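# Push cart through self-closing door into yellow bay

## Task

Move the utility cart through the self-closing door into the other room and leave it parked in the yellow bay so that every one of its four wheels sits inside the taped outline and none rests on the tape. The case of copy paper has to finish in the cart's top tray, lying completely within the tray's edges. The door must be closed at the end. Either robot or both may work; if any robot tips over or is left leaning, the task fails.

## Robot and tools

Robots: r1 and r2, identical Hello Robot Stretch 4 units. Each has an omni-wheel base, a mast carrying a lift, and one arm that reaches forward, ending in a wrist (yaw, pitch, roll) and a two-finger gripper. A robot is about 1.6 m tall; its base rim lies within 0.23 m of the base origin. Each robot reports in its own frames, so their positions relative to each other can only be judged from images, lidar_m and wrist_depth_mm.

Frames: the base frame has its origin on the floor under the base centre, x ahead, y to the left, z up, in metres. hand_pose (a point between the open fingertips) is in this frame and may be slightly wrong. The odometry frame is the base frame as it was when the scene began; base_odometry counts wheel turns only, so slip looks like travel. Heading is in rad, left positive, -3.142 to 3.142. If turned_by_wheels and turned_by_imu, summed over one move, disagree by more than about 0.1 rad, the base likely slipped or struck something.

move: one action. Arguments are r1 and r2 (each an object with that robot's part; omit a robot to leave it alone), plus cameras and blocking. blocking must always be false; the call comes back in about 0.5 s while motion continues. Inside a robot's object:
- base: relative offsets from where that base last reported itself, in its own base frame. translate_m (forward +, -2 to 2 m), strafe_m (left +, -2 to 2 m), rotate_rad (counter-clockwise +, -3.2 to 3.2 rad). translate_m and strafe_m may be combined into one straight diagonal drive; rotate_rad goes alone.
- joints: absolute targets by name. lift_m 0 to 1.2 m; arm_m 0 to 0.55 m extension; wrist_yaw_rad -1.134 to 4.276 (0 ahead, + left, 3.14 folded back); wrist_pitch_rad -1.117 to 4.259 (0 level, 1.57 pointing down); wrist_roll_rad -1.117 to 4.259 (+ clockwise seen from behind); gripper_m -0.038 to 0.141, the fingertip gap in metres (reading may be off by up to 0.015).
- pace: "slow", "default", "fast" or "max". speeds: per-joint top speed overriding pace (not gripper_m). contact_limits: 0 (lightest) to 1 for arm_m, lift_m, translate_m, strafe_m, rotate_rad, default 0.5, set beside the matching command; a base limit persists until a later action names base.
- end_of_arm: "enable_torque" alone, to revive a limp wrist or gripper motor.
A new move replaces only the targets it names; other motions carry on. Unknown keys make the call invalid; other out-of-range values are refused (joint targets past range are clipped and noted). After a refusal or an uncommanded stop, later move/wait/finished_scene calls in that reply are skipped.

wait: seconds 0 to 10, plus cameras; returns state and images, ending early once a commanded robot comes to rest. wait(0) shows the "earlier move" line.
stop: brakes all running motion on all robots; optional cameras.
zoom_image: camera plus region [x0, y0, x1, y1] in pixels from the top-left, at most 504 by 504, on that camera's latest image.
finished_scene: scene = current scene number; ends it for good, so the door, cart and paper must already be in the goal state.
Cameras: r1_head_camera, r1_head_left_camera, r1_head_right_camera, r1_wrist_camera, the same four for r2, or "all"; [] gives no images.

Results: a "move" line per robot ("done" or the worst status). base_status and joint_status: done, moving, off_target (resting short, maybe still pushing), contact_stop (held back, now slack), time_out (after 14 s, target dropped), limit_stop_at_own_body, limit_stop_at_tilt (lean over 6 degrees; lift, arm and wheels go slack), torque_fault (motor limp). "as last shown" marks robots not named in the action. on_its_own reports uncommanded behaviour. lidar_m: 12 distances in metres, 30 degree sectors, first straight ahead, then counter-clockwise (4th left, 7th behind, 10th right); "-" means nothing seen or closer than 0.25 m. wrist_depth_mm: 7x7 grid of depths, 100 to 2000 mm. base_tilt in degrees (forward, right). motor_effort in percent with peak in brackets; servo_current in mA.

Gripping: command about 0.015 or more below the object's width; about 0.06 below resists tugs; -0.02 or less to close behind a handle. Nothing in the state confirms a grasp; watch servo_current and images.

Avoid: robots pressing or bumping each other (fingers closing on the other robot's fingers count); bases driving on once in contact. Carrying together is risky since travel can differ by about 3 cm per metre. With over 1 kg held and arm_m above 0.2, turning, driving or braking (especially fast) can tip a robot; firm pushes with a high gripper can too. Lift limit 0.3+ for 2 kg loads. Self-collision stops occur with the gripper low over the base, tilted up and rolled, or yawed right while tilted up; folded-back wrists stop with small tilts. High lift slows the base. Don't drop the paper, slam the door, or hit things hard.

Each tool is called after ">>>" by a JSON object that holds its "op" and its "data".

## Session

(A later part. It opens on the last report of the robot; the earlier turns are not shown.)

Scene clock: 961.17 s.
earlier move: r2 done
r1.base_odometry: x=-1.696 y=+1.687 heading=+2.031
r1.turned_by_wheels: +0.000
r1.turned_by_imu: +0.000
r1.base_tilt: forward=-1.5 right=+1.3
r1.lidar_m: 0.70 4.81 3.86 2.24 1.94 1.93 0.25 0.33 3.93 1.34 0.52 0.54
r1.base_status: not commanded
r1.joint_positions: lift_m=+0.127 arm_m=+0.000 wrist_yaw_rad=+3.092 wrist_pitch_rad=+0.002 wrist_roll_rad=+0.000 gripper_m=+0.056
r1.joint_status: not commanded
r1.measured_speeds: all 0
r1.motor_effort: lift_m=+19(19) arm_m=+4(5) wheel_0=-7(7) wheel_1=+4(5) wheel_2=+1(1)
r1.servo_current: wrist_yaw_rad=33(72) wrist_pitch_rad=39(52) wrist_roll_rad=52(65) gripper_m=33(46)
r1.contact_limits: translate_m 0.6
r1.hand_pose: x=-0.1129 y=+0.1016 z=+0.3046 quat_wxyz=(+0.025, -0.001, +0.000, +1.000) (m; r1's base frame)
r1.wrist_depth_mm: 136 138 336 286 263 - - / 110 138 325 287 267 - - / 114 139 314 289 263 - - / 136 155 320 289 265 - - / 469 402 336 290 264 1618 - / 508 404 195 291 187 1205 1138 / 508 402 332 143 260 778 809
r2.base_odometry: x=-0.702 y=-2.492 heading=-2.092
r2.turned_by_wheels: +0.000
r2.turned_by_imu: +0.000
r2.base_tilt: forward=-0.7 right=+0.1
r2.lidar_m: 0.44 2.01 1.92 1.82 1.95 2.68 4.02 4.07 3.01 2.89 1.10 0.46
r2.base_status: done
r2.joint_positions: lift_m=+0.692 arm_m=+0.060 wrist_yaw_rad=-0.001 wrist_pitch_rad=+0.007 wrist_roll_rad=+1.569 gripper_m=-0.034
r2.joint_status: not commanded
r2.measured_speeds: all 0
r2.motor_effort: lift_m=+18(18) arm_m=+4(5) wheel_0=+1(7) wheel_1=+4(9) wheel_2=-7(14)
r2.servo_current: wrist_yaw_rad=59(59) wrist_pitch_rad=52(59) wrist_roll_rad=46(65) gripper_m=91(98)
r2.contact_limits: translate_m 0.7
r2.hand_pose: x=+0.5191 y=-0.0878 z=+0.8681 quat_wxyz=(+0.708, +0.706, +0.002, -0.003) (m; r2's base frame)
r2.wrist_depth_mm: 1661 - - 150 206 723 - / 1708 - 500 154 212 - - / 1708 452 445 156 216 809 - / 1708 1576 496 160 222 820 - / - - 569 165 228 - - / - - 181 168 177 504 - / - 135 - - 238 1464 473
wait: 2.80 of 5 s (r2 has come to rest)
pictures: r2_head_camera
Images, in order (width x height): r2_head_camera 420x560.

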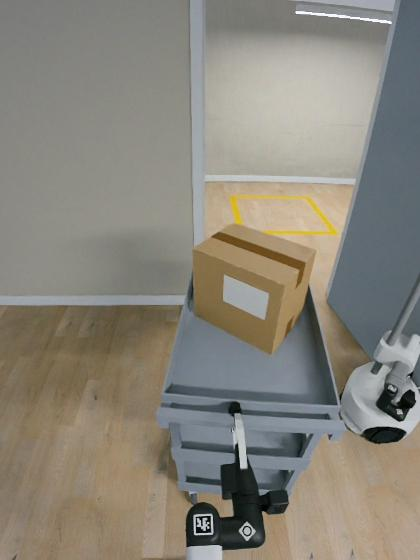

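>>> {"op": "move", "data": {"blocking": false, "r2": {"base":{"translate_m":0.25,"strafe_m":-0.025},"pace":"slow","contact_limits":{"translate_m":0.7}}, "cameras": []}}

>>> {"op": "wait", "data": {"seconds": 5, "cameras": ["r2_head_camera"]}}

>>> {"op": "zoom_image", "data": {"camera": "r2_head_camera", "region": [140, 150, 370, 430]}}

Scene clock: 976.67 s.
move: r2 moving
r1: as last shown
r1.base_tilt: forward=-1.6 right=+1.3
r1.lidar_m: 0.70 4.82 3.89 2.23 1.92 1.93 0.25 0.32 3.92 1.34 0.52 0.54
r1.motor_effort: lift_m=+19(19) arm_m=+4(5) wheel_0=-6(7) wheel_1=+4(5) wheel_2=+1(2)
r1.servo_current: wrist_yaw_rad=52(59) wrist_pitch_rad=39(46) wrist_roll_rad=52(65) gripper_m=39(46)
r1.contact_limits: translate_m 0.6
r1.wrist_depth_mm: 136 138 334 289 262 - - / 109 138 325 289 266 - - / 114 138 312 289 263 - - / 136 155 322 287 264 - - / 469 402 336 291 264 1661 - / 500 404 195 291 187 1182 1138 / 517 407 332 143 262 778 820
r2.base_odometry: x=-0.710 y=-2.502 heading=-2.092
r2.turned_by_wheels: +0.000
r2.turned_by_imu: +0.001
r2.base_tilt: forward=-0.7 right=+0.1
r2.lidar_m: 0.46 1.98 1.89 1.85 1.97 2.69 4.05 4.04 3.00 2.90 1.10 0.48
r2.base_status: translate_m moving; strafe_m moving
r2.joint_positions: lift_m=+0.692 arm_m=+0.060 wrist_yaw_rad=-0.001 wrist_pitch_rad=+0.007 wrist_roll_rad=+1.569 gripper_m=-0.034
r2.joint_status: not commanded
r2.measured_speeds: translate_m=+0.048 strafe_m=-0.005 rotate_rad=+0.001 lift_m=+0.000 arm_m=+0.000 wrist_yaw_rad=+0.000 wrist_pitch_rad=+0.000 wrist_roll_rad=+0.000
r2.motor_effort: lift_m=+18(18) arm_m=+4(5) wheel_0=+5(8) wheel_1=+6(8) wheel_2=-12(13)
r2.servo_current: wrist_yaw_rad=39(52) wrist_pitch_rad=52(52) wrist_roll_rad=39(46) gripper_m=91(98)
r2.contact_limits: translate_m 0.7
r2.hand_pose: x=+0.5191 y=-0.0878 z=+0.8681 quat_wxyz=(+0.708, +0.706, +0.002, -0.003) (m; r2's base frame)
r2.wrist_depth_mm: - - - 149 206 723 - / - - 500 153 211 - - / - 449 442 156 216 809 - / 1661 - 500 160 221 831 - / - - 574 164 227 - - / - - 179 168 179 - - / - - - - 238 1464 469
pictures: none
No camera images: "cameras" was empty.

Scene clock: 979.97 s.
earlier move: r2 done
r1.base_odometry: x=-1.696 y=+1.687 heading=+2.031
r1.turned_by_wheels: +0.000
r1.turned_by_imu: +0.000
r1.base_tilt: forward=-1.6 right=+1.3
r1.lidar_m: 0.94 4.81 3.84 2.24 1.93 1.91 0.25 0.33 3.93 0.63 0.55 0.57
r1.base_status: not commanded
r1.joint_positions: lift_m=+0.127 arm_m=+0.000 wrist_yaw_rad=+3.092 wrist_pitch_rad=+0.002 wrist_roll_rad=+0.000 gripper_m=+0.056
r1.joint_status: not commanded
r1.measured_speeds: all 0
r1.motor_effort: lift_m=+19(19) arm_m=+4(5) wheel_0=-6(7) wheel_1=+5(5) wheel_2=+1(2)
r1.servo_current: wrist_yaw_rad=33(65) wrist_pitch_rad=39(52) wrist_roll_rad=46(72) gripper_m=33(46)
r1.contact_limits: translate_m 0.6
r1.hand_pose: x=-0.1129 y=+0.1016 z=+0.3046 quat_wxyz=(+0.025, -0.001, +0.000, +1.000) (m; r1's base frame)
r1.wrist_depth_mm: 136 138 332 287 263 - - / 110 138 329 287 267 - - / 114 139 314 289 264 - - / 136 155 320 290 264 - - / 469 402 336 290 265 1618 - / 508 404 194 290 187 1182 1160 / 512 404 329 143 260 768 809
r2.base_odometry: x=-0.848 y=-2.696 heading=-2.091
r2.turned_by_wheels: +0.000
r2.turned_by_imu: +0.002
r2.base_tilt: forward=-0.7 right=+0.1
r2.lidar_m: 0.45 1.74 1.93 1.85 1.96 2.68 - 4.02 2.99 2.89 0.93 0.46
r2.base_status: done
r2.joint_positions: lift_m=+0.692 arm_m=+0.060 wrist_yaw_rad=+0.000 wrist_pitch_rad=+0.007 wrist_roll_rad=+1.569 gripper_m=-0.034
r2.joint_status: not commanded
r2.measured_speeds: all 0
r2.motor_effort: lift_m=+18(18) arm_m=+4(5) wheel_0=+6(13) wheel_1=+5(8) wheel_2=-5(13)
r2.servo_current: wrist_yaw_rad=39(59) wrist_pitch_rad=52(59) wrist_roll_rad=46(65) gripper_m=98(104)
r2.contact_limits: translate_m 0.7
r2.hand_pose: x=+0.5192 y=-0.0874 z=+0.8681 quat_wxyz=(+0.708, +0.706, +0.003, -0.002) (m; r2's base frame)
r2.wrist_depth_mm: - - - 153 210 1430 - / - - 525 156 215 798 - / - 455 445 159 219 809 - / - 512 492 162 224 842 - / - - 564 166 227 - - / - - 182 168 179 - - / - - - - 236 136 462
wait: 3.30 of 5 s (r2 has come to rest)
pictures: r2_head_camera
Images, in order (width x height): r2_head_camera 420x560.

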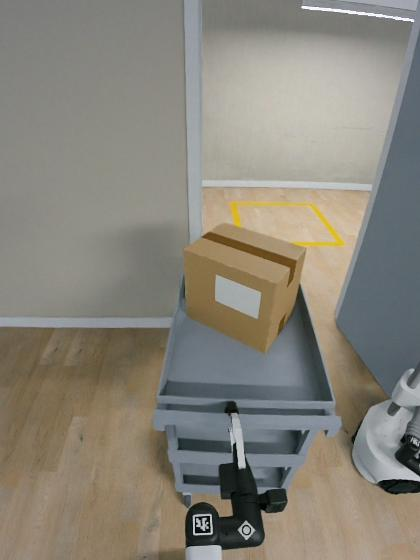

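Scaled by 1.800 from the camera's 420x560 image, which has a finer 1200x1600 frame.

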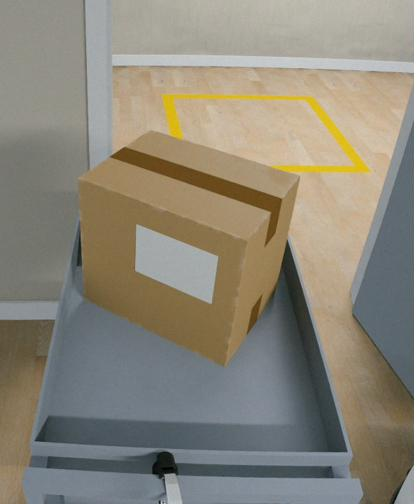

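>>> {"op": "move", "data": {"blocking": false, "r2": {"base":{"translate_m":0.2,"strafe_m":0.06},"pace":"slow","contact_limits":{"translate_m":0.6}}, "cameras": []}}

>>> {"op": "wait", "data": {"seconds": 5, "cameras": ["r2_head_camera"]}}

>>> {"op": "zoom_image", "data": {"camera": "r2_head_camera", "region": [140, 150, 370, 430]}}

Scene clock: 988.97 s.
move: r2 moving
r1: as last shown
r1.lidar_m: 0.89 4.81 3.85 2.24 1.93 1.92 0.25 0.31 3.90 0.65 0.56 0.55
r1.motor_effort: lift_m=+19(19) arm_m=+4(5) wheel_0=-6(7) wheel_1=+4(5) wheel_2=+1(2)
r1.servo_current: wrist_yaw_rad=52(65) wrist_pitch_rad=39(46) wrist_roll_rad=52(65) gripper_m=46(46)
r1.contact_limits: translate_m 0.6
r1.wrist_depth_mm: 136 138 332 286 262 - - / 110 139 327 287 267 - - / 114 139 312 289 263 - - / 136 155 320 289 264 - - / 469 402 336 290 265 1661 - / 508 404 196 291 187 1160 1138 / 517 407 329 143 260 778 820
r2.base_odometry: x=-0.851 y=-2.709 heading=-2.091
r2.turned_by_wheels: +0.000
r2.turned_by_imu: +0.001
r2.base_tilt: forward=-0.7 right=+0.0
r2.lidar_m: 0.46 1.73 1.94 1.86 1.92 2.69 - 4.03 2.97 2.86 0.95 0.47
r2.base_status: translate_m moving; strafe_m moving
r2.joint_positions: lift_m=+0.692 arm_m=+0.060 wrist_yaw_rad=+0.000 wrist_pitch_rad=+0.007 wrist_roll_rad=+1.569 gripper_m=-0.034
r2.joint_status: not commanded
r2.measured_speeds: translate_m=+0.049 strafe_m=+0.015 rotate_rad=-0.001 lift_m=+0.000 arm_m=+0.000 wrist_yaw_rad=+0.000 wrist_pitch_rad=+0.000 wrist_roll_rad=+0.000
r2.motor_effort: lift_m=+18(18) arm_m=+5(5) wheel_0=+5(9) wheel_1=+8(9) wheel_2=-12(12)
r2.servo_current: wrist_yaw_rad=46(59) wrist_pitch_rad=46(52) wrist_roll_rad=39(59) gripper_m=98(98)
r2.contact_limits: translate_m 0.6
r2.hand_pose: x=+0.5192 y=-0.0874 z=+0.8681 quat_wxyz=(+0.708, +0.706, +0.003, -0.002) (m; r2's base frame)
r2.wrist_depth_mm: - - - 154 211 1397 - / - - 530 156 215 788 - / - 452 449 160 219 820 - / - 512 488 162 224 831 - / - - 559 166 227 - - / - - 182 168 179 - - / - - - - 236 1397 466
pictures: none
No camera images: "cameras" was empty.

Scene clock: 991.80 s.
earlier move: r2 done
r1.base_odometry: x=-1.696 y=+1.687 heading=+2.031
r1.turned_by_wheels: +0.000
r1.turned_by_imu: +0.000
r1.base_tilt: forward=-1.6 right=+1.3
r1.lidar_m: 0.93 4.81 3.80 2.24 1.90 1.91 0.25 0.30 3.94 0.67 0.63 0.65
r1.base_status: not commanded
r1.joint_positions: lift_m=+0.127 arm_m=+0.000 wrist_yaw_rad=+3.092 wrist_pitch_rad=+0.002 wrist_roll_rad=+0.000 gripper_m=+0.056
r1.joint_status: not commanded
r1.measured_speeds: all 0
r1.motor_effort: lift_m=+19(19) arm_m=+5(5) wheel_0=-6(7) wheel_1=+4(5) wheel_2=+1(2)
r1.servo_current: wrist_yaw_rad=59(65) wrist_pitch_rad=46(52) wrist_roll_rad=33(65) gripper_m=46(52)
r1.contact_limits: translate_m 0.6
r1.hand_pose: x=-0.1129 y=+0.1016 z=+0.3046 quat_wxyz=(+0.025, -0.001, +0.000, +1.000) (m; r1's base frame)
r1.wrist_depth_mm: 136 138 330 287 264 - - / 109 139 327 289 267 - - / 114 139 314 289 263 - - / 136 155 319 289 264 - - / 473 402 334 290 263 1618 - / 504 407 195 291 188 1138 1138 / 508 404 332 143 260 788 831
r2.base_odometry: x=-0.896 y=-2.899 heading=-2.091
r2.turned_by_wheels: +0.000
r2.turned_by_imu: +0.000
r2.base_tilt: forward=-0.7 right=+0.0
r2.lidar_m: 0.45 1.54 1.85 1.79 1.90 2.62 - 4.10 3.02 0.98 0.90 0.47
r2.base_status: done
r2.joint_positions: lift_m=+0.692 arm_m=+0.060 wrist_yaw_rad=-0.001 wrist_pitch_rad=+0.007 wrist_roll_rad=+1.569 gripper_m=-0.034
r2.joint_status: not commanded
r2.measured_speeds: all 0
r2.motor_effort: lift_m=+18(18) arm_m=+4(5) wheel_0=+2(9) wheel_1=+4(9) wheel_2=-6(13)
r2.servo_current: wrist_yaw_rad=46(59) wrist_pitch_rad=46(52) wrist_roll_rad=52(59) gripper_m=91(98)
r2.contact_limits: translate_m 0.6
r2.hand_pose: x=+0.5192 y=-0.0877 z=+0.8681 quat_wxyz=(+0.708, +0.706, +0.002, -0.003) (m; r2's base frame)
r2.wrist_depth_mm: - - - 146 203 691 - / - - 477 151 208 - - / - 449 445 154 214 - - / - - 504 158 220 820 - / - - 580 164 227 - - / - - 181 168 177 - - / - 135 - - - - 466
wait: 2.83 of 5 s (r2 has come to rest)
pictures: r2_head_camera
Images, in order (width x height): r2_head_camera 420x560.

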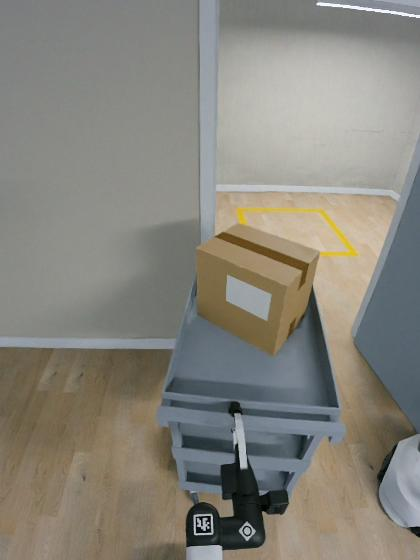

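Scaled by 1.800 from the camera's 420x560 image, which has a finer 1200x1600 frame.

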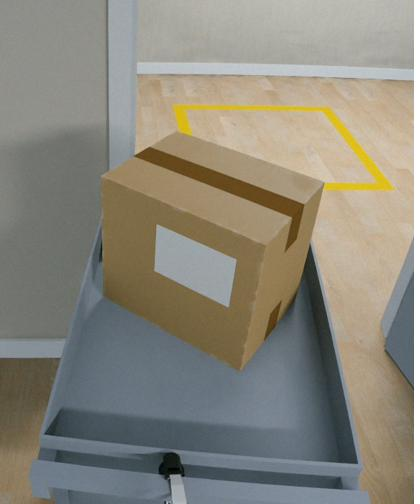

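>>> {"op": "move", "data": {"blocking": false, "r2": {"base":{"translate_m":0.1,"strafe_m":0.1},"pace":"slow","contact_limits":{"translate_m":0.6}}, "cameras": []}}

>>> {"op": "wait", "data": {"seconds": 5, "cameras": ["r2_head_camera"]}}

>>> {"op": "zoom_image", "data": {"camera": "r2_head_camera", "region": [140, 150, 370, 430]}}

Scene clock: 1009.83 s.
move: r2 moving
r1: as last shown
r1.lidar_m: 0.94 4.82 3.84 2.21 1.94 1.91 0.25 0.31 3.93 0.69 0.63 0.65
r1.motor_effort: lift_m=+19(19) arm_m=+4(5) wheel_0=-6(7) wheel_1=+4(5) wheel_2=+1(1)
r1.servo_current: wrist_yaw_rad=59(59) wrist_pitch_rad=46(46) wrist_roll_rad=46(59) gripper_m=52(52)
r1.contact_limits: translate_m 0.6
r1.wrist_depth_mm: 136 138 332 286 262 - - / 110 138 325 287 267 - - / 114 139 312 290 264 - - / 136 155 322 289 265 - - / 473 399 336 290 264 1618 - / 504 404 195 291 187 1160 1138 / 512 404 332 143 260 778 820
r2.base_odometry: x=-0.892 y=-2.912 heading=-2.092
r2.turned_by_wheels: -0.001
r2.turned_by_imu: +0.000
r2.base_tilt: forward=-0.7 right=+0.1
r2.lidar_m: 0.46 1.50 1.86 1.77 1.87 2.61 - 4.14 3.07 0.99 0.89 0.47
r2.base_status: translate_m moving; strafe_m moving
r2.joint_positions: lift_m=+0.692 arm_m=+0.060 wrist_yaw_rad=-0.001 wrist_pitch_rad=+0.007 wrist_roll_rad=+1.569 gripper_m=-0.034
r2.joint_status: not commanded
r2.measured_speeds: translate_m=+0.036 strafe_m=+0.036 rotate_rad=+0.000 lift_m=+0.000 arm_m=+0.000 wrist_yaw_rad=+0.000 wrist_pitch_rad=+0.000 wrist_roll_rad=+0.000
r2.motor_effort: lift_m=+18(18) arm_m=+4(5) wheel_0=-6(8) wheel_1=+8(8) wheel_2=-12(13)
r2.servo_current: wrist_yaw_rad=46(59) wrist_pitch_rad=46(52) wrist_roll_rad=46(46) gripper_m=91(98)
r2.contact_limits: translate_m 0.6
r2.hand_pose: x=+0.5191 y=-0.0878 z=+0.8681 quat_wxyz=(+0.708, +0.706, +0.002, -0.003) (m; r2's base frame)
r2.wrist_depth_mm: - - - 145 202 715 - / - 530 473 149 208 - - / - 452 445 153 213 - - / - 535 504 158 220 831 - / - - 585 163 227 - - / - - 180 168 177 - 517 / - 135 - - - - 462
pictures: none
No camera images: "cameras" was empty.

Scene clock: 1012.00 s.
earlier move: r2 done
r1.base_odometry: x=-1.696 y=+1.687 heading=+2.031
r1.turned_by_wheels: +0.000
r1.turned_by_imu: +0.000
r1.base_tilt: forward=-1.6 right=+1.3
r1.lidar_m: 3.24 4.83 3.85 2.23 1.93 1.92 0.25 0.32 3.92 0.74 0.71 0.92
r1.base_status: not commanded
r1.joint_positions: lift_m=+0.127 arm_m=+0.000 wrist_yaw_rad=+3.092 wrist_pitch_rad=+0.002 wrist_roll_rad=+0.000 gripper_m=+0.056
r1.joint_status: not commanded
r1.measured_speeds: all 0
r1.motor_effort: lift_m=+19(19) arm_m=+5(5) wheel_0=-6(7) wheel_1=+4(5) wheel_2=+1(2)
r1.servo_current: wrist_yaw_rad=59(65) wrist_pitch_rad=39(52) wrist_roll_rad=46(72) gripper_m=39(52)
r1.contact_limits: translate_m 0.6
r1.hand_pose: x=-0.1129 y=+0.1016 z=+0.3046 quat_wxyz=(+0.025, -0.001, +0.000, +1.000) (m; r1's base frame)
r1.wrist_depth_mm: 136 138 330 289 263 - - / 110 138 327 289 267 - - / 114 139 312 290 264 - - / 136 156 322 290 264 - - / 469 402 338 291 264 1618 - / 508 407 196 290 187 1160 1182 / 508 404 332 143 260 778 820
r2.base_odometry: x=-0.859 y=-3.035 heading=-2.092
r2.turned_by_wheels: +0.000
r2.turned_by_imu: +0.000
r2.base_tilt: forward=-0.7 right=+0.1
r2.lidar_m: 0.49 1.41 1.76 1.70 1.78 2.50 - 4.26 3.15 0.98 0.96 0.45
r2.base_status: done
r2.joint_positions: lift_m=+0.692 arm_m=+0.060 wrist_yaw_rad=-0.001 wrist_pitch_rad=+0.007 wrist_roll_rad=+1.569 gripper_m=-0.034
r2.joint_status: not commanded
r2.measured_speeds: all 0
r2.motor_effort: lift_m=+18(18) arm_m=+4(5) wheel_0=-7(11) wheel_1=+3(8) wheel_2=-7(13)
r2.servo_current: wrist_yaw_rad=46(65) wrist_pitch_rad=52(52) wrist_roll_rad=46(59) gripper_m=85(98)
r2.contact_limits: translate_m 0.6
r2.hand_pose: x=+0.5191 y=-0.0878 z=+0.8681 quat_wxyz=(+0.708, +0.706, +0.002, -0.003) (m; r2's base frame)
r2.wrist_depth_mm: - 484 462 - 182 - - / - 413 410 132 192 - - / - 492 462 141 203 - - / - 569 544 148 213 - - / - - - 156 224 - - / - - 179 167 178 - 477 / - 135 - - - - -
wait: 2.17 of 5 s (r2 has come to rest)
pictures: r2_head_camera
Images, in order (width x height): r2_head_camera 420x560.

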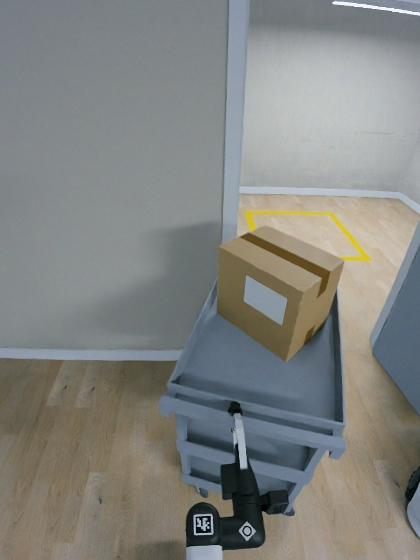

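Scaled by 1.800 from the camera's 420x560 image, which has a finer 1200x1600 frame.

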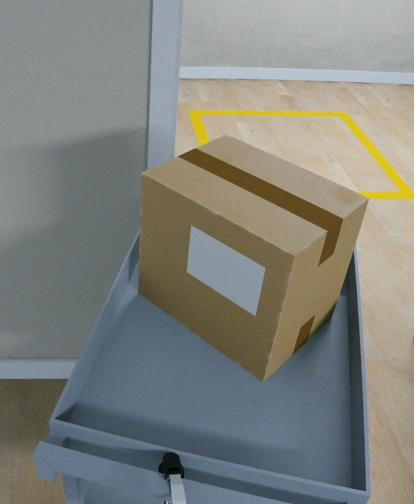

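>>> {"op": "move", "data": {"blocking": false, "r2": {"base":{"rotate_rad":-0.25},"pace":"slow","contact_limits":{"rotate_rad":0.7}}, "cameras": []}}

>>> {"op": "wait", "data": {"seconds": 3, "cameras": []}}

>>> {"op": "move", "data": {"blocking": false, "r2": {"base":{"strafe_m":0.2},"pace":"slow","contact_limits":{"strafe_m":0.7}}, "cameras": []}}

>>> {"op": "wait", "data": {"seconds": 4, "cameras": ["r2_head_camera","r2_wrist_camera"]}}

>>> {"op": "zoom_image", "data": {"camera": "r2_head_camera", "region": [140, 150, 370, 430]}}

Scene clock: 1055.27 s.
move: r2 moving
r1: as last shown
r1.lidar_m: 3.28 4.80 3.81 2.22 1.92 1.93 0.25 0.33 3.93 0.72 0.68 0.90
r1.motor_effort: lift_m=+19(19) arm_m=+4(5) wheel_0=-7(7) wheel_1=+4(5) wheel_2=+1(2)
r1.servo_current: wrist_yaw_rad=39(65) wrist_pitch_rad=46(46) wrist_roll_rad=39(59) gripper_m=39(46)
r1.contact_limits: translate_m 0.6
r1.wrist_depth_mm: 136 138 334 289 262 - - / 110 138 325 289 267 - - / 113 139 312 290 264 - - / 136 155 320 290 264 - - / 469 404 338 291 264 1576 - / 508 404 195 291 187 1182 1138 / 504 404 332 143 260 768 820
r2.base_odometry: x=-0.859 y=-3.035 heading=-2.216
r2.turned_by_wheels: -0.123
r2.turned_by_imu: -0.119
r2.base_tilt: forward=-0.6 right=+0.1
r2.lidar_m: 0.43 1.37 1.78 1.70 1.72 2.22 - 4.55 3.28 3.05 0.93 0.48
r2.base_status: rotate_rad moving
r2.joint_positions: lift_m=+0.692 arm_m=+0.060 wrist_yaw_rad=+0.004 wrist_pitch_rad=+0.007 wrist_roll_rad=+1.569 gripper_m=-0.034
r2.joint_status: not commanded
r2.measured_speeds: translate_m=+0.001 strafe_m=-0.001 rotate_rad=-0.484 lift_m=+0.000 arm_m=+0.000 wrist_yaw_rad=+0.002 wrist_pitch_rad=+0.000 wrist_roll_rad=+0.000
r2.motor_effort: lift_m=+18(18) arm_m=+5(5) wheel_0=+7(13) wheel_1=+10(10) wheel_2=+11(12)
r2.servo_current: wrist_yaw_rad=52(52) wrist_pitch_rad=46(52) wrist_roll_rad=39(59) gripper_m=91(98)
r2.contact_limits: rotate_rad 0.7
r2.hand_pose: x=+0.5196 y=-0.0861 z=+0.8681 quat_wxyz=(+0.708, +0.706, +0.004, -0.001) (m; r2's base frame)
r2.wrist_depth_mm: - - - 144 202 699 - / - - 492 148 207 - - / - 445 436 153 213 - - / - - 500 157 219 809 - / - - 580 164 227 - - / - - 181 168 179 - - / - - - - 240 - 473
pictures: none
No camera images: "cameras" was empty.

Scene clock: 1056.07 s.
earlier move: r2 done
r1.base_odometry: x=-1.696 y=+1.687 heading=+2.031
r1.turned_by_wheels: +0.000
r1.turned_by_imu: +0.000
r1.base_tilt: forward=-1.6 right=+1.3
r1.lidar_m: 3.25 4.83 3.82 2.21 1.92 1.93 0.25 0.31 3.93 0.71 0.64 0.85
r1.base_status: not commanded
r1.joint_positions: lift_m=+0.127 arm_m=+0.000 wrist_yaw_rad=+3.092 wrist_pitch_rad=+0.002 wrist_roll_rad=+0.000 gripper_m=+0.056
r1.joint_status: not commanded
r1.measured_speeds: all 0
r1.motor_effort: lift_m=+19(19) arm_m=+4(5) wheel_0=-6(7) wheel_1=+4(5) wheel_2=+1(2)
r1.servo_current: wrist_yaw_rad=52(65) wrist_pitch_rad=46(46) wrist_roll_rad=52(59) gripper_m=39(46)
r1.contact_limits: translate_m 0.6
r1.hand_pose: x=-0.1129 y=+0.1016 z=+0.3046 quat_wxyz=(+0.025, -0.001, +0.000, +1.000) (m; r1's base frame)
r1.wrist_depth_mm: 136 138 330 287 262 - - / 110 138 327 289 267 - - / 114 138 312 289 264 - - / 136 155 320 290 264 - - / 473 404 338 290 264 1618 - / 508 404 196 290 187 1160 1118 / 508 404 330 143 260 768 820
r2.base_odometry: x=-0.859 y=-3.035 heading=-2.341
r2.turned_by_wheels: -0.125
r2.turned_by_imu: -0.122
r2.base_tilt: forward=-0.7 right=+0.1
r2.lidar_m: 0.44 1.36 1.64 1.68 1.71 2.03 3.65 4.47 3.48 3.04 0.94 0.48
r2.base_status: done
r2.joint_positions: lift_m=+0.692 arm_m=+0.060 wrist_yaw_rad=+0.003 wrist_pitch_rad=+0.007 wrist_roll_rad=+1.569 gripper_m=-0.034
r2.joint_status: not commanded
r2.measured_speeds: all 0
r2.motor_effort: lift_m=+18(18) arm_m=+5(5) wheel_0=+6(14) wheel_1=+5(10) wheel_2=+7(12)
r2.servo_current: wrist_yaw_rad=46(59) wrist_pitch_rad=46(52) wrist_roll_rad=52(59) gripper_m=85(98)
r2.contact_limits: rotate_rad 0.7
r2.hand_pose: x=+0.5195 y=-0.0865 z=+0.8681 quat_wxyz=(+0.708, +0.706, +0.004, -0.001) (m; r2's base frame)
r2.wrist_depth_mm: - - - 177 238 1618 1182 / - - - 176 236 1661 - / - - 564 175 236 - - / - 473 462 233 234 854 - / - - 500 171 232 831 - / - 539 184 169 179 - - / - - - - 228 - -
wait: 0.80 of 3 s (r2 has come to rest)
pictures: none
No camera images: "cameras" was empty.

Scene clock: 1056.57 s.
move: r2 moving
r1: as last shown
r1.base_tilt: forward=-1.5 right=+1.3
r1.lidar_m: 3.23 4.81 3.85 2.27 1.91 1.92 0.25 0.33 3.93 0.69 0.65 0.88
r1.servo_current: wrist_yaw_rad=39(65) wrist_pitch_rad=46(46) wrist_roll_rad=46(59) gripper_m=39(46)
r1.contact_limits: translate_m 0.6
r1.wrist_depth_mm: 136 138 334 287 262 - - / 109 138 325 287 267 - - / 114 139 314 289 263 - - / 136 155 320 291 264 - - / 469 402 336 291 264 1618 - / 504 404 196 291 188 1160 1118 / 508 404 332 143 259 778 820
r2.base_odometry: x=-0.849 y=-3.045 heading=-2.341
r2.turned_by_wheels: +0.000
r2.turned_by_imu: +0.000
r2.base_tilt: forward=-0.7 right=+0.1
r2.lidar_m: 0.44 1.37 1.62 1.68 1.69 2.01 3.62 4.47 3.48 3.04 0.96 0.51
r2.base_status: strafe_m moving
r2.joint_positions: lift_m=+0.692 arm_m=+0.060 wrist_yaw_rad=+0.002 wrist_pitch_rad=+0.007 wrist_roll_rad=+1.569 gripper_m=-0.034
r2.joint_status: not commanded
r2.measured_speeds: translate_m=+0.000 strafe_m=+0.055 rotate_rad=-0.001 lift_m=+0.000 arm_m=+0.000 wrist_yaw_rad=-0.017 wrist_pitch_rad=+0.000 wrist_roll_rad=+0.000
r2.motor_effort: lift_m=+18(18) arm_m=+5(5) wheel_0=-2(9) wheel_1=+8(9) wheel_2=+0(4)
r2.servo_current: wrist_yaw_rad=59(65) wrist_pitch_rad=46(52) wrist_roll_rad=46(52) gripper_m=91(98)
r2.contact_limits: strafe_m 0.7
r2.hand_pose: x=+0.5194 y=-0.0869 z=+0.8681 quat_wxyz=(+0.708, +0.706, +0.003, -0.002) (m; r2's base frame)
r2.wrist_depth_mm: - - - 177 240 1618 1205 / - - - 176 237 1661 - / - - 564 174 236 - - / - 469 462 232 234 831 - / - - 500 171 232 831 - / - 535 183 169 179 - - / - - - - 228 - -
pictures: none
No camera images: "cameras" was empty.

Scene clock: 1059.20 s.
earlier move: r2 done
r1.base_odometry: x=-1.696 y=+1.687 heading=+2.031
r1.turned_by_wheels: +0.000
r1.turned_by_imu: +0.000
r1.base_tilt: forward=-1.6 right=+1.3
r1.lidar_m: 3.23 4.81 3.83 2.24 1.89 1.94 0.25 0.34 3.94 0.76 0.78 0.87
r1.base_status: not commanded
r1.joint_positions: lift_m=+0.127 arm_m=+0.000 wrist_yaw_rad=+3.092 wrist_pitch_rad=+0.002 wrist_roll_rad=+0.000 gripper_m=+0.056
r1.joint_status: not commanded
r1.measured_speeds: all 0
r1.motor_effort: lift_m=+19(19) arm_m=+4(5) wheel_0=-7(7) wheel_1=+5(5) wheel_2=+1(2)
r1.servo_current: wrist_yaw_rad=59(65) wrist_pitch_rad=46(52) wrist_roll_rad=52(72) gripper_m=39(46)
r1.contact_limits: translate_m 0.6
r1.hand_pose: x=-0.1129 y=+0.1016 z=+0.3046 quat_wxyz=(+0.025, -0.001, +0.000, +1.000) (m; r1's base frame)
r1.wrist_depth_mm: 136 138 336 289 262 - - / 110 138 327 287 267 - - / 114 139 312 290 263 - - / 136 154 320 291 264 - - / 473 402 334 291 264 1576 - / 508 404 196 291 187 1182 1118 / 504 404 332 143 262 778 820
r2.base_odometry: x=-0.716 y=-3.175 heading=-2.341
r2.turned_by_wheels: +0.000
r2.turned_by_imu: -0.001
r2.base_tilt: forward=-0.7 right=+0.0
r2.lidar_m: 0.47 1.31 1.58 1.51 1.50 1.79 3.33 4.49 3.68 3.24 1.13 0.48
r2.base_status: done
r2.joint_positions: lift_m=+0.692 arm_m=+0.060 wrist_yaw_rad=-0.002 wrist_pitch_rad=+0.007 wrist_roll_rad=+1.569 gripper_m=-0.034
r2.joint_status: not commanded
r2.measured_speeds: all 0
r2.motor_effort: lift_m=+18(18) arm_m=+5(5) wheel_0=-6(13) wheel_1=+3(9) wheel_2=+0(4)
r2.servo_current: wrist_yaw_rad=59(65) wrist_pitch_rad=52(59) wrist_roll_rad=46(59) gripper_m=91(98)
r2.contact_limits: strafe_m 0.7
r2.hand_pose: x=+0.5190 y=-0.0881 z=+0.8681 quat_wxyz=(+0.708, +0.706, +0.002, -0.003) (m; r2's base frame)
r2.wrist_depth_mm: - - - 144 202 707 - / - - 488 149 207 - - / - 449 436 153 213 - - / - - 496 158 220 820 - / - - 580 163 227 - - / - - 179 168 179 - - / - 135 - - 242 - 449
wait: 2.63 of 4 s (r2 has come to rest)
pictures: r2_head_camera, r2_wrist_camera
Images, in order (width x height): r2_head_camera 420x560, r2_wrist_camera 616x392.

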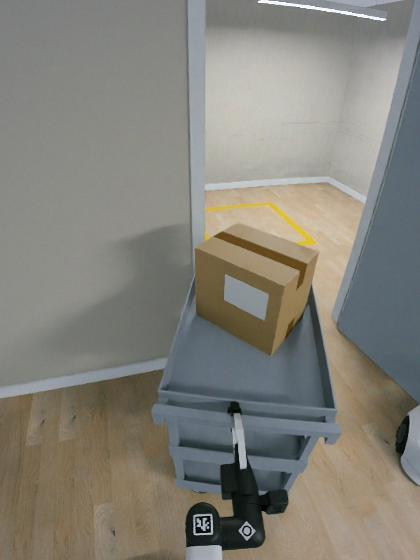

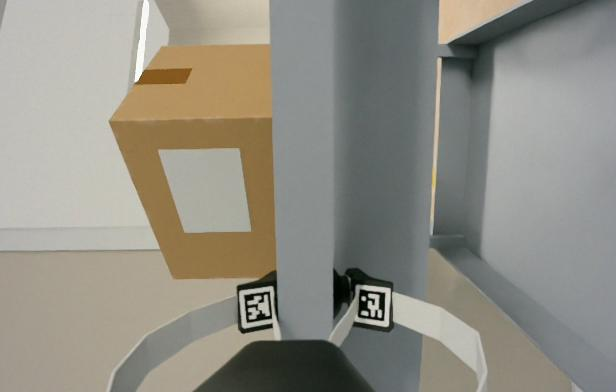

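Scaled by 1.800 from the camera's 420x560 image, which has a finer 1200x1600 frame.

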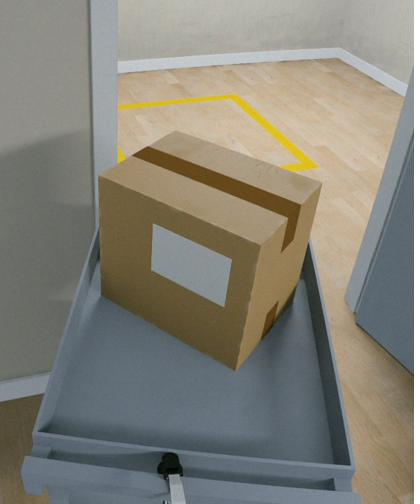

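>>> {"op": "move", "data": {"blocking": false, "r2": {"base":{"translate_m":0.25,"strafe_m":-0.01},"pace":"slow","contact_limits":{"translate_m":0.6}}, "cameras": []}}

>>> {"op": "wait", "data": {"seconds": 5, "cameras": ["r2_head_camera"]}}

>>> {"op": "zoom_image", "data": {"camera": "r2_head_camera", "region": [140, 150, 370, 430]}}

Scene clock: 1074.57 s.
move: r2 moving
r1: as last shown
r1.base_tilt: forward=-1.5 right=+1.3
r1.lidar_m: 3.25 4.82 3.87 2.25 1.93 1.93 0.25 0.32 3.91 0.78 0.76 1.07
r1.motor_effort: lift_m=+19(19) arm_m=+4(5) wheel_0=-7(7) wheel_1=+4(5) wheel_2=+1(1)
r1.servo_current: wrist_yaw_rad=65(65) wrist_pitch_rad=39(52) wrist_roll_rad=39(52) gripper_m=39(46)
r1.contact_limits: translate_m 0.6
r1.wrist_depth_mm: 136 138 332 286 262 - - / 109 138 325 287 266 - - / 114 139 314 290 264 - - / 136 155 322 289 264 - - / 469 402 334 290 265 1661 - / 504 404 195 290 187 1138 1138 / 512 402 332 143 259 788 820
r2.base_odometry: x=-0.724 y=-3.183 heading=-2.341
r2.turned_by_wheels: +0.000
r2.turned_by_imu: +0.001
r2.base_tilt: forward=-0.7 right=+0.0
r2.lidar_m: 0.47 1.31 1.55 1.49 1.52 1.81 3.34 4.52 3.73 3.23 1.10 0.47
r2.base_status: translate_m moving; strafe_m moving
r2.joint_positions: lift_m=+0.692 arm_m=+0.060 wrist_yaw_rad=-0.002 wrist_pitch_rad=+0.007 wrist_roll_rad=+1.569 gripper_m=-0.034
r2.joint_status: not commanded
r2.measured_speeds: translate_m=+0.050 strafe_m=-0.002 rotate_rad=+0.000 lift_m=+0.000 arm_m=+0.000 wrist_yaw_rad=+0.000 wrist_pitch_rad=+0.000 wrist_roll_rad=+0.000
r2.motor_effort: lift_m=+18(18) arm_m=+5(5) wheel_0=+8(10) wheel_1=+6(7) wheel_2=-13(13)
r2.servo_current: wrist_yaw_rad=39(59) wrist_pitch_rad=46(52) wrist_roll_rad=46(59) gripper_m=91(98)
r2.contact_limits: translate_m 0.6
r2.hand_pose: x=+0.5190 y=-0.0881 z=+0.8681 quat_wxyz=(+0.708, +0.706, +0.002, -0.003) (m; r2's base frame)
r2.wrist_depth_mm: - - - 143 200 683 - / - - 477 148 206 - - / - 445 439 151 212 - - / - - 496 157 219 809 - / - - 574 162 226 - - / - - 180 167 178 - - / - - - - - - 455
pictures: none
No camera images: "cameras" was empty.

Scene clock: 1078.10 s.
earlier move: r2 done
r1.base_odometry: x=-1.696 y=+1.687 heading=+2.031
r1.turned_by_wheels: +0.000
r1.turned_by_imu: +0.000
r1.base_tilt: forward=-1.5 right=+1.3
r1.lidar_m: 3.26 4.80 3.81 2.24 1.92 1.91 0.25 0.31 3.92 0.73 0.70 0.97
r1.base_status: not commanded
r1.joint_positions: lift_m=+0.127 arm_m=+0.000 wrist_yaw_rad=+3.092 wrist_pitch_rad=+0.002 wrist_roll_rad=+0.000 gripper_m=+0.056
r1.joint_status: not commanded
r1.measured_speeds: all 0
r1.motor_effort: lift_m=+19(19) arm_m=+5(5) wheel_0=-7(7) wheel_1=+4(5) wheel_2=+1(2)
r1.servo_current: wrist_yaw_rad=46(78) wrist_pitch_rad=46(59) wrist_roll_rad=39(65) gripper_m=39(52)
r1.contact_limits: translate_m 0.6
r1.hand_pose: x=-0.1129 y=+0.1016 z=+0.3046 quat_wxyz=(+0.025, -0.001, +0.000, +1.000) (m; r1's base frame)
r1.wrist_depth_mm: 136 138 330 286 263 - - / 110 139 327 289 267 - - / 114 138 310 290 264 - - / 136 155 322 290 264 - - / 477 402 334 291 264 1661 - / 504 407 195 290 187 1182 1138 / 504 407 330 142 259 778 820
r2.base_odometry: x=-0.897 y=-3.347 heading=-2.343
r2.turned_by_wheels: -0.002
r2.turned_by_imu: -0.092
r2.base_tilt: forward=-0.7 right=+0.1
r2.lidar_m: 0.41 1.06 1.21 1.59 1.61 1.83 2.98 4.76 3.80 1.07 0.97 0.49
r2.base_status: done
r2.joint_positions: lift_m=+0.692 arm_m=+0.060 wrist_yaw_rad=-0.023 wrist_pitch_rad=+0.007 wrist_roll_rad=+1.569 gripper_m=-0.034
r2.joint_status: not commanded
r2.measured_speeds: all 0
r2.on_its_own: wrist_yaw_rad is at rest, and its servo_current (137 mA) is outside its rest range (0 to 104 mA)
r2.motor_effort: lift_m=+18(18) arm_m=+7(8) wheel_0=-6(14) wheel_1=+0(9) wheel_2=-12(28)
r2.servo_current: wrist_yaw_rad=137(143) wrist_pitch_rad=52(59) wrist_roll_rad=46(59) gripper_m=65(98)
r2.contact_limits: translate_m 0.6
r2.hand_pose: x=+0.5170 y=-0.0940 z=+0.8681 quat_wxyz=(+0.708, +0.706, -0.006, -0.011) (m; r2's base frame)
r2.wrist_depth_mm: - - - 211 286 1708 1205 / - - - 202 271 1708 492 / - - - 190 255 1661 - / - - 500 181 243 820 - / - - 480 172 232 831 - / - - 186 163 179 - - / - - 517 - 215 - -
wait: 3.53 of 5 s (r2 has come to rest)
pictures: r2_head_camera
Images, in order (width x height): r2_head_camera 420x560.

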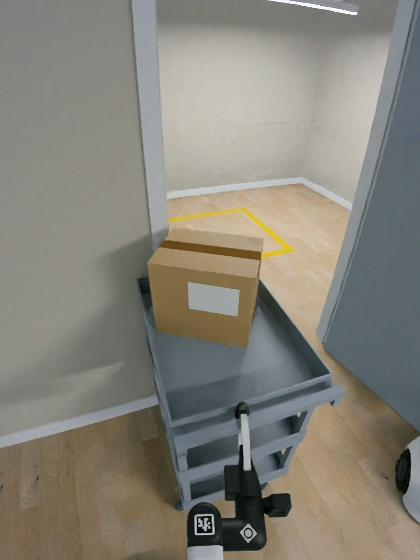

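Scaled by 1.800 from the camera's 420x560 image, which has a finer 1200x1600 frame.

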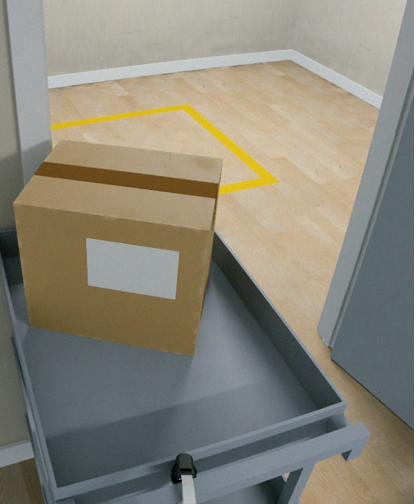

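>>> {"op": "move", "data": {"cameras": ["r2_head_camera","r2_head_right_camera","r2_head_left_camera","r1_head_camera"], "blocking": false, "r2": {"base":{"translate_m":-0.5,"strafe_m":-0.12},"pace":"slow","contact_limits":{"translate_m":0.7}}}}

>>> {"op": "wait", "data": {"seconds": 8, "cameras": ["r2_head_camera","r2_head_right_camera","r2_head_left_camera"]}}

Scene clock: 1107.23 s.
move: r2 moving
r1: as last shown
r1.base_tilt: forward=-1.6 right=+1.3
r1.lidar_m: 3.25 4.81 3.82 2.24 1.92 1.91 0.25 0.31 3.94 0.76 0.70 0.97
r1.motor_effort: lift_m=+19(19) arm_m=+5(5) wheel_0=-7(7) wheel_1=+5(5) wheel_2=+1(2)
r1.servo_current: wrist_yaw_rad=39(65) wrist_pitch_rad=46(46) wrist_roll_rad=46(59) gripper_m=46(46)
r1.contact_limits: translate_m 0.6
r1.wrist_depth_mm: 136 138 334 287 263 - - / 109 138 325 286 266 - - / 113 139 314 289 265 - - / 136 155 322 290 263 - - / 469 402 334 290 264 1661 - / 512 407 195 290 187 1182 1138 / 512 404 332 143 260 778 820
r2.base_odometry: x=-0.890 y=-3.336 heading=-2.343
r2.turned_by_wheels: -0.001
r2.turned_by_imu: +0.000
r2.base_tilt: forward=-0.7 right=+0.1
r2.lidar_m: 0.39 1.08 1.22 1.61 1.60 1.80 2.94 4.73 3.81 1.10 1.00 0.49
r2.base_status: translate_m moving; strafe_m moving
r2.joint_positions: lift_m=+0.692 arm_m=+0.060 wrist_yaw_rad=-0.011 wrist_pitch_rad=+0.007 wrist_roll_rad=+1.569 gripper_m=-0.034
r2.joint_status: not commanded
r2.measured_speeds: translate_m=-0.048 strafe_m=-0.011 rotate_rad=+0.001 lift_m=+0.000 arm_m=+0.000 wrist_yaw_rad=+0.095 wrist_pitch_rad=+0.000 wrist_roll_rad=+0.000
r2.motor_effort: lift_m=+18(18) arm_m=+7(7) wheel_0=-7(14) wheel_1=-8(8) wheel_2=+5(11)
r2.servo_current: wrist_yaw_rad=65(150) wrist_pitch_rad=52(52) wrist_roll_rad=52(59) gripper_m=65(72)
r2.contact_limits: translate_m 0.7
r2.hand_pose: x=+0.5181 y=-0.0905 z=+0.8681 quat_wxyz=(+0.708, +0.706, -0.001, -0.006) (m; r2's base frame)
r2.wrist_depth_mm: - - - 208 278 1661 1182 / - - - 198 265 1661 496 / - - - 189 253 768 - / - - 477 182 243 - - / - - 488 176 233 809 - / - 517 185 167 179 - - / - - 535 - 218 - -
pictures: r1_head_camera, r2_head_camera, r2_head_left_camera, r2_head_right_camera
Images, in order (width x height): r1_head_camera 420x560, r2_head_camera 420x560, r2_head_left_camera 420x672, r2_head_right_camera 420x672.

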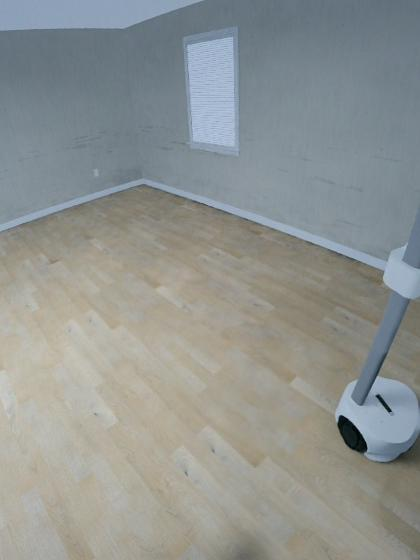

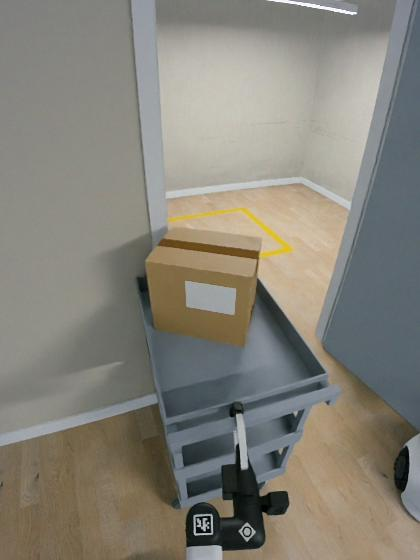

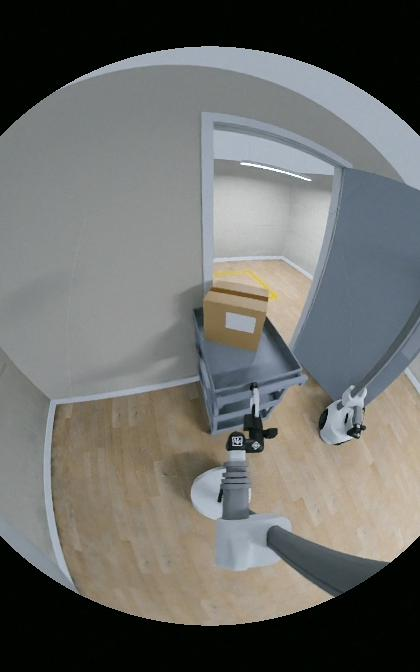

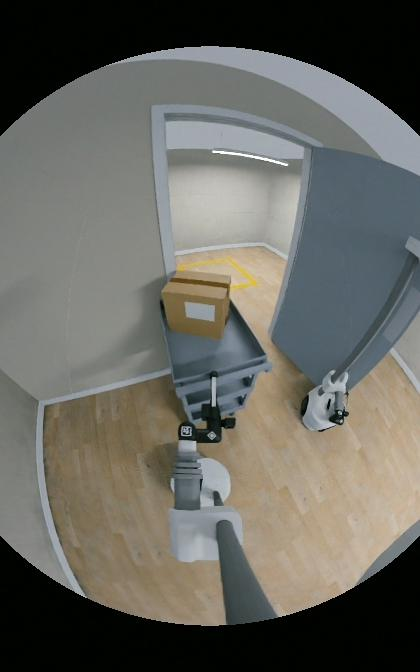

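Scene clock: 1113.13 s.
earlier move: r2 done
r1.base_odometry: x=-1.696 y=+1.687 heading=+2.031
r1.turned_by_wheels: +0.000
r1.turned_by_imu: +0.000
r1.base_tilt: forward=-1.5 right=+1.3
r1.lidar_m: 1.22 4.81 3.86 2.20 1.93 1.91 0.25 0.33 3.94 0.84 0.69 0.69
r1.base_status: not commanded
r1.joint_positions: lift_m=+0.127 arm_m=+0.000 wrist_yaw_rad=+3.092 wrist_pitch_rad=+0.002 wrist_roll_rad=+0.000 gripper_m=+0.056
r1.joint_status: not commanded
r1.measured_speeds: all 0
r1.motor_effort: lift_m=+19(19) arm_m=+4(5) wheel_0=-6(7) wheel_1=+5(5) wheel_2=+1(2)
r1.servo_current: wrist_yaw_rad=39(65) wrist_pitch_rad=39(59) wrist_roll_rad=46(72) gripper_m=39(52)
r1.contact_limits: translate_m 0.6
r1.hand_pose: x=-0.1129 y=+0.1016 z=+0.3046 quat_wxyz=(+0.025, -0.001, +0.000, +1.000) (m; r1's base frame)
r1.wrist_depth_mm: 136 138 334 287 263 - - / 109 139 325 286 266 - - / 114 139 312 289 263 - - / 136 155 320 290 264 - - / 469 404 334 290 265 1576 - / 504 404 195 291 187 1182 1138 / 512 402 330 143 260 768 820
r2.base_odometry: x=-0.634 y=-2.905 heading=-2.343
r2.turned_by_wheels: +0.000
r2.turned_by_imu: +0.001
r2.base_tilt: forward=-0.7 right=+0.1
r2.lidar_m: 0.39 1.57 1.79 1.56 1.55 1.77 2.88 4.22 3.87 3.18 1.16 0.51
r2.base_status: done
r2.joint_positions: lift_m=+0.692 arm_m=+0.060 wrist_yaw_rad=+0.002 wrist_pitch_rad=+0.007 wrist_roll_rad=+1.569 gripper_m=-0.034
r2.joint_status: not commanded
r2.measured_speeds: all 0
r2.motor_effort: lift_m=+18(18) arm_m=+4(7) wheel_0=-6(14) wheel_1=-4(9) wheel_2=+6(15)
r2.servo_current: wrist_yaw_rad=39(150) wrist_pitch_rad=52(59) wrist_roll_rad=39(59) gripper_m=59(72)
r2.contact_limits: translate_m 0.7
r2.hand_pose: x=+0.5194 y=-0.0870 z=+0.8681 quat_wxyz=(+0.708, +0.706, +0.003, -0.002) (m; r2's base frame)
r2.wrist_depth_mm: - - - 220 294 1430 1138 / - - - 210 277 1618 484 / - - - 196 262 1756 - / - - 539 187 249 - - / - - 484 180 237 831 - / - 504 184 168 178 - - / - 136 521 - 217 - -
wait: 5.90 of 8 s (r2 has come to rest)
pictures: r2_head_camera, r2_head_left_camera, r2_head_right_camera
Images, in order (width x height): r2_head_camera 420x560, r2_head_left_camera 420x672, r2_head_right_camera 420x672.

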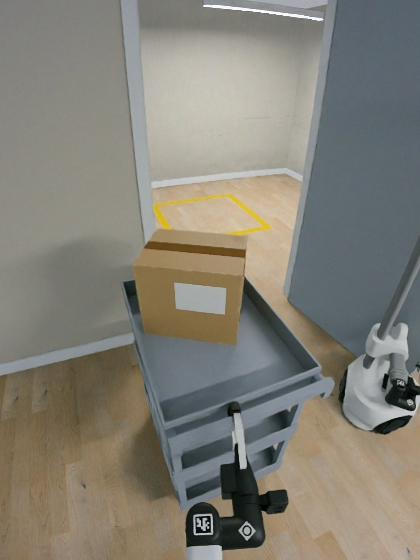

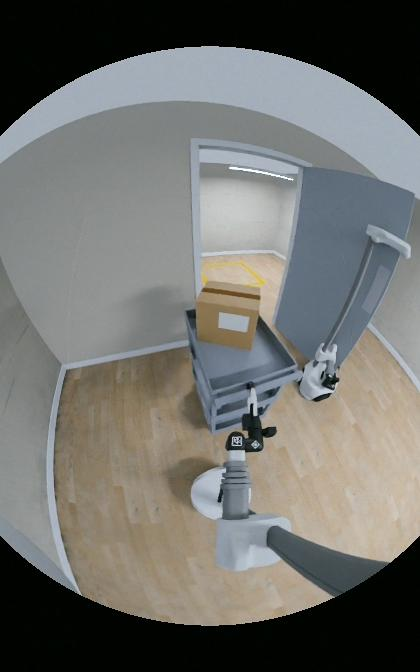

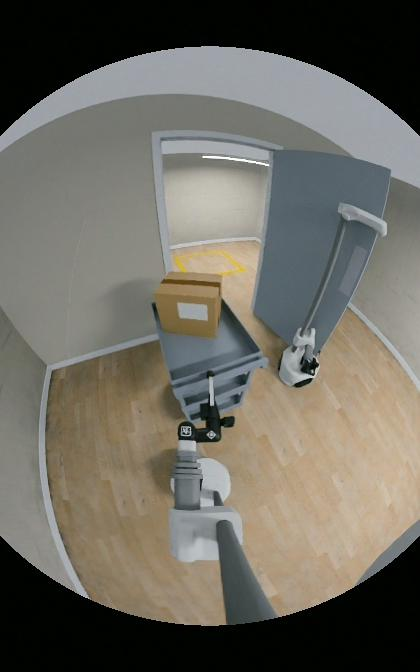

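>>> {"op": "move", "data": {"cameras": [], "blocking": false, "r2": {"base":{"translate_m":-0.8},"pace":"slow","contact_limits":{"translate_m":0.7}}}}

>>> {"op": "wait", "data": {"seconds": 10, "cameras": ["r2_head_camera","r2_head_right_camera"]}}

Scene clock: 1143.87 s.
move: r2 moving
r1: as last shown
r1.base_tilt: forward=-1.6 right=+1.3
r1.lidar_m: 1.20 4.79 3.81 2.23 1.93 1.93 0.25 0.33 3.92 0.79 0.69 0.70
r1.motor_effort: lift_m=+19(19) arm_m=+4(5) wheel_0=-7(7) wheel_1=+4(5) wheel_2=+1(2)
r1.servo_current: wrist_yaw_rad=46(72) wrist_pitch_rad=39(52) wrist_roll_rad=46(52) gripper_m=39(46)
r1.contact_limits: translate_m 0.6
r1.wrist_depth_mm: 136 138 330 287 262 - - / 109 138 327 286 266 - - / 114 139 314 289 264 - - / 136 155 319 290 264 - - / 469 402 338 291 264 1661 - / 512 404 195 291 188 1160 1138 / 512 404 334 143 260 778 820
r2.base_odometry: x=-0.625 y=-2.896 heading=-2.343
r2.turned_by_wheels: +0.000
r2.turned_by_imu: +0.000
r2.base_tilt: forward=-0.7 right=+0.0
r2.lidar_m: 0.40 1.59 1.80 1.58 1.55 1.73 2.93 4.21 3.86 3.21 1.18 0.50
r2.base_status: translate_m moving
r2.joint_positions: lift_m=+0.692 arm_m=+0.060 wrist_yaw_rad=+0.002 wrist_pitch_rad=+0.007 wrist_roll_rad=+1.569 gripper_m=-0.034
r2.joint_status: not commanded
r2.measured_speeds: translate_m=-0.049 strafe_m=+0.000 rotate_rad=+0.000 lift_m=+0.000 arm_m=+0.000 wrist_yaw_rad=+0.000 wrist_pitch_rad=+0.000 wrist_roll_rad=+0.000
r2.motor_effort: lift_m=+18(18) arm_m=+4(5) wheel_0=-9(10) wheel_1=-7(7) wheel_2=+10(12)
r2.servo_current: wrist_yaw_rad=59(59) wrist_pitch_rad=46(52) wrist_roll_rad=33(52) gripper_m=65(72)
r2.contact_limits: translate_m 0.7
r2.hand_pose: x=+0.5194 y=-0.0870 z=+0.8681 quat_wxyz=(+0.708, +0.706, +0.003, -0.002) (m; r2's base frame)
r2.wrist_depth_mm: - - - 220 293 1366 1138 / - - - 210 276 1618 492 / - - - 196 263 1756 - / - - 539 187 249 809 - / - - 492 179 236 820 - / - 500 183 168 179 - - / - 136 517 - 218 - -
pictures: none
No camera images: "cameras" was empty.

Scene clock: 1152.63 s.
earlier move: r2 done
r1.base_odometry: x=-1.696 y=+1.687 heading=+2.031
r1.turned_by_wheels: +0.000
r1.turned_by_imu: -0.001
r1.base_tilt: forward=-1.5 right=+1.3
r1.lidar_m: 1.04 4.81 3.84 2.25 1.93 1.91 0.25 0.32 3.94 1.36 1.97 0.94
r1.base_status: not commanded
r1.joint_positions: lift_m=+0.127 arm_m=+0.000 wrist_yaw_rad=+3.092 wrist_pitch_rad=+0.002 wrist_roll_rad=+0.000 gripper_m=+0.056
r1.joint_status: not commanded
r1.measured_speeds: all 0
r1.motor_effort: lift_m=+19(19) arm_m=+4(5) wheel_0=-6(7) wheel_1=+4(5) wheel_2=+1(2)
r1.servo_current: wrist_yaw_rad=33(72) wrist_pitch_rad=39(52) wrist_roll_rad=46(72) gripper_m=39(52)
r1.contact_limits: translate_m 0.6
r1.hand_pose: x=-0.1129 y=+0.1016 z=+0.3046 quat_wxyz=(+0.025, -0.001, +0.000, +1.000) (m; r1's base frame)
r1.wrist_depth_mm: 136 138 334 289 263 - - / 109 138 325 289 267 - - / 114 139 312 289 264 - - / 136 155 320 290 265 - - / 469 402 334 291 265 1618 - / 500 402 195 290 187 1160 1138 / 508 407 332 143 262 768 831
r2.base_odometry: x=-0.076 y=-2.332 heading=-2.343
r2.turned_by_wheels: +0.000
r2.turned_by_imu: +0.000
r2.base_tilt: forward=-0.6 right=+0.1
r2.lidar_m: 0.41 2.32 1.59 1.30 1.30 1.47 2.39 3.47 3.89 3.44 3.44 0.52
r2.base_status: done
r2.joint_positions: lift_m=+0.692 arm_m=+0.060 wrist_yaw_rad=+0.000 wrist_pitch_rad=+0.007 wrist_roll_rad=+1.569 gripper_m=-0.034
r2.joint_status: not commanded
r2.measured_speeds: all 0
r2.motor_effort: lift_m=+18(18) arm_m=+4(5) wheel_0=-5(14) wheel_1=-6(9) wheel_2=+5(12)
r2.servo_current: wrist_yaw_rad=39(65) wrist_pitch_rad=46(59) wrist_roll_rad=46(59) gripper_m=65(72)
r2.contact_limits: translate_m 0.7
r2.hand_pose: x=+0.5193 y=-0.0873 z=+0.8681 quat_wxyz=(+0.708, +0.706, +0.003, -0.002) (m; r2's base frame)
r2.wrist_depth_mm: - - - 191 259 1430 1138 / - - - 187 251 1708 - / - - 627 183 245 778 - / - - 477 179 238 - - / - - 504 175 234 820 - / - - 184 169 179 - - / - 136 - - 223 137 -
wait: 8.77 of 10 s (r2 has come to rest)
pictures: r2_head_camera, r2_head_right_camera
Images, in order (width x height): r2_head_camera 420x560, r2_head_right_camera 420x672.

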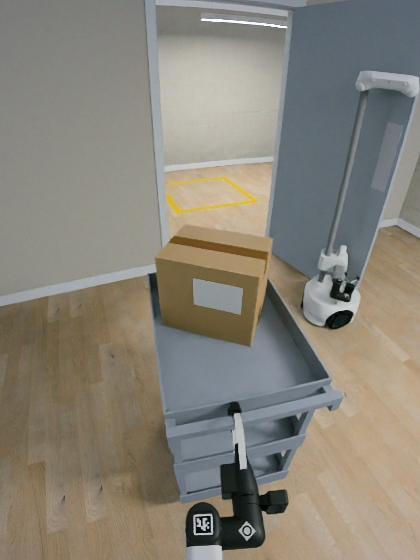

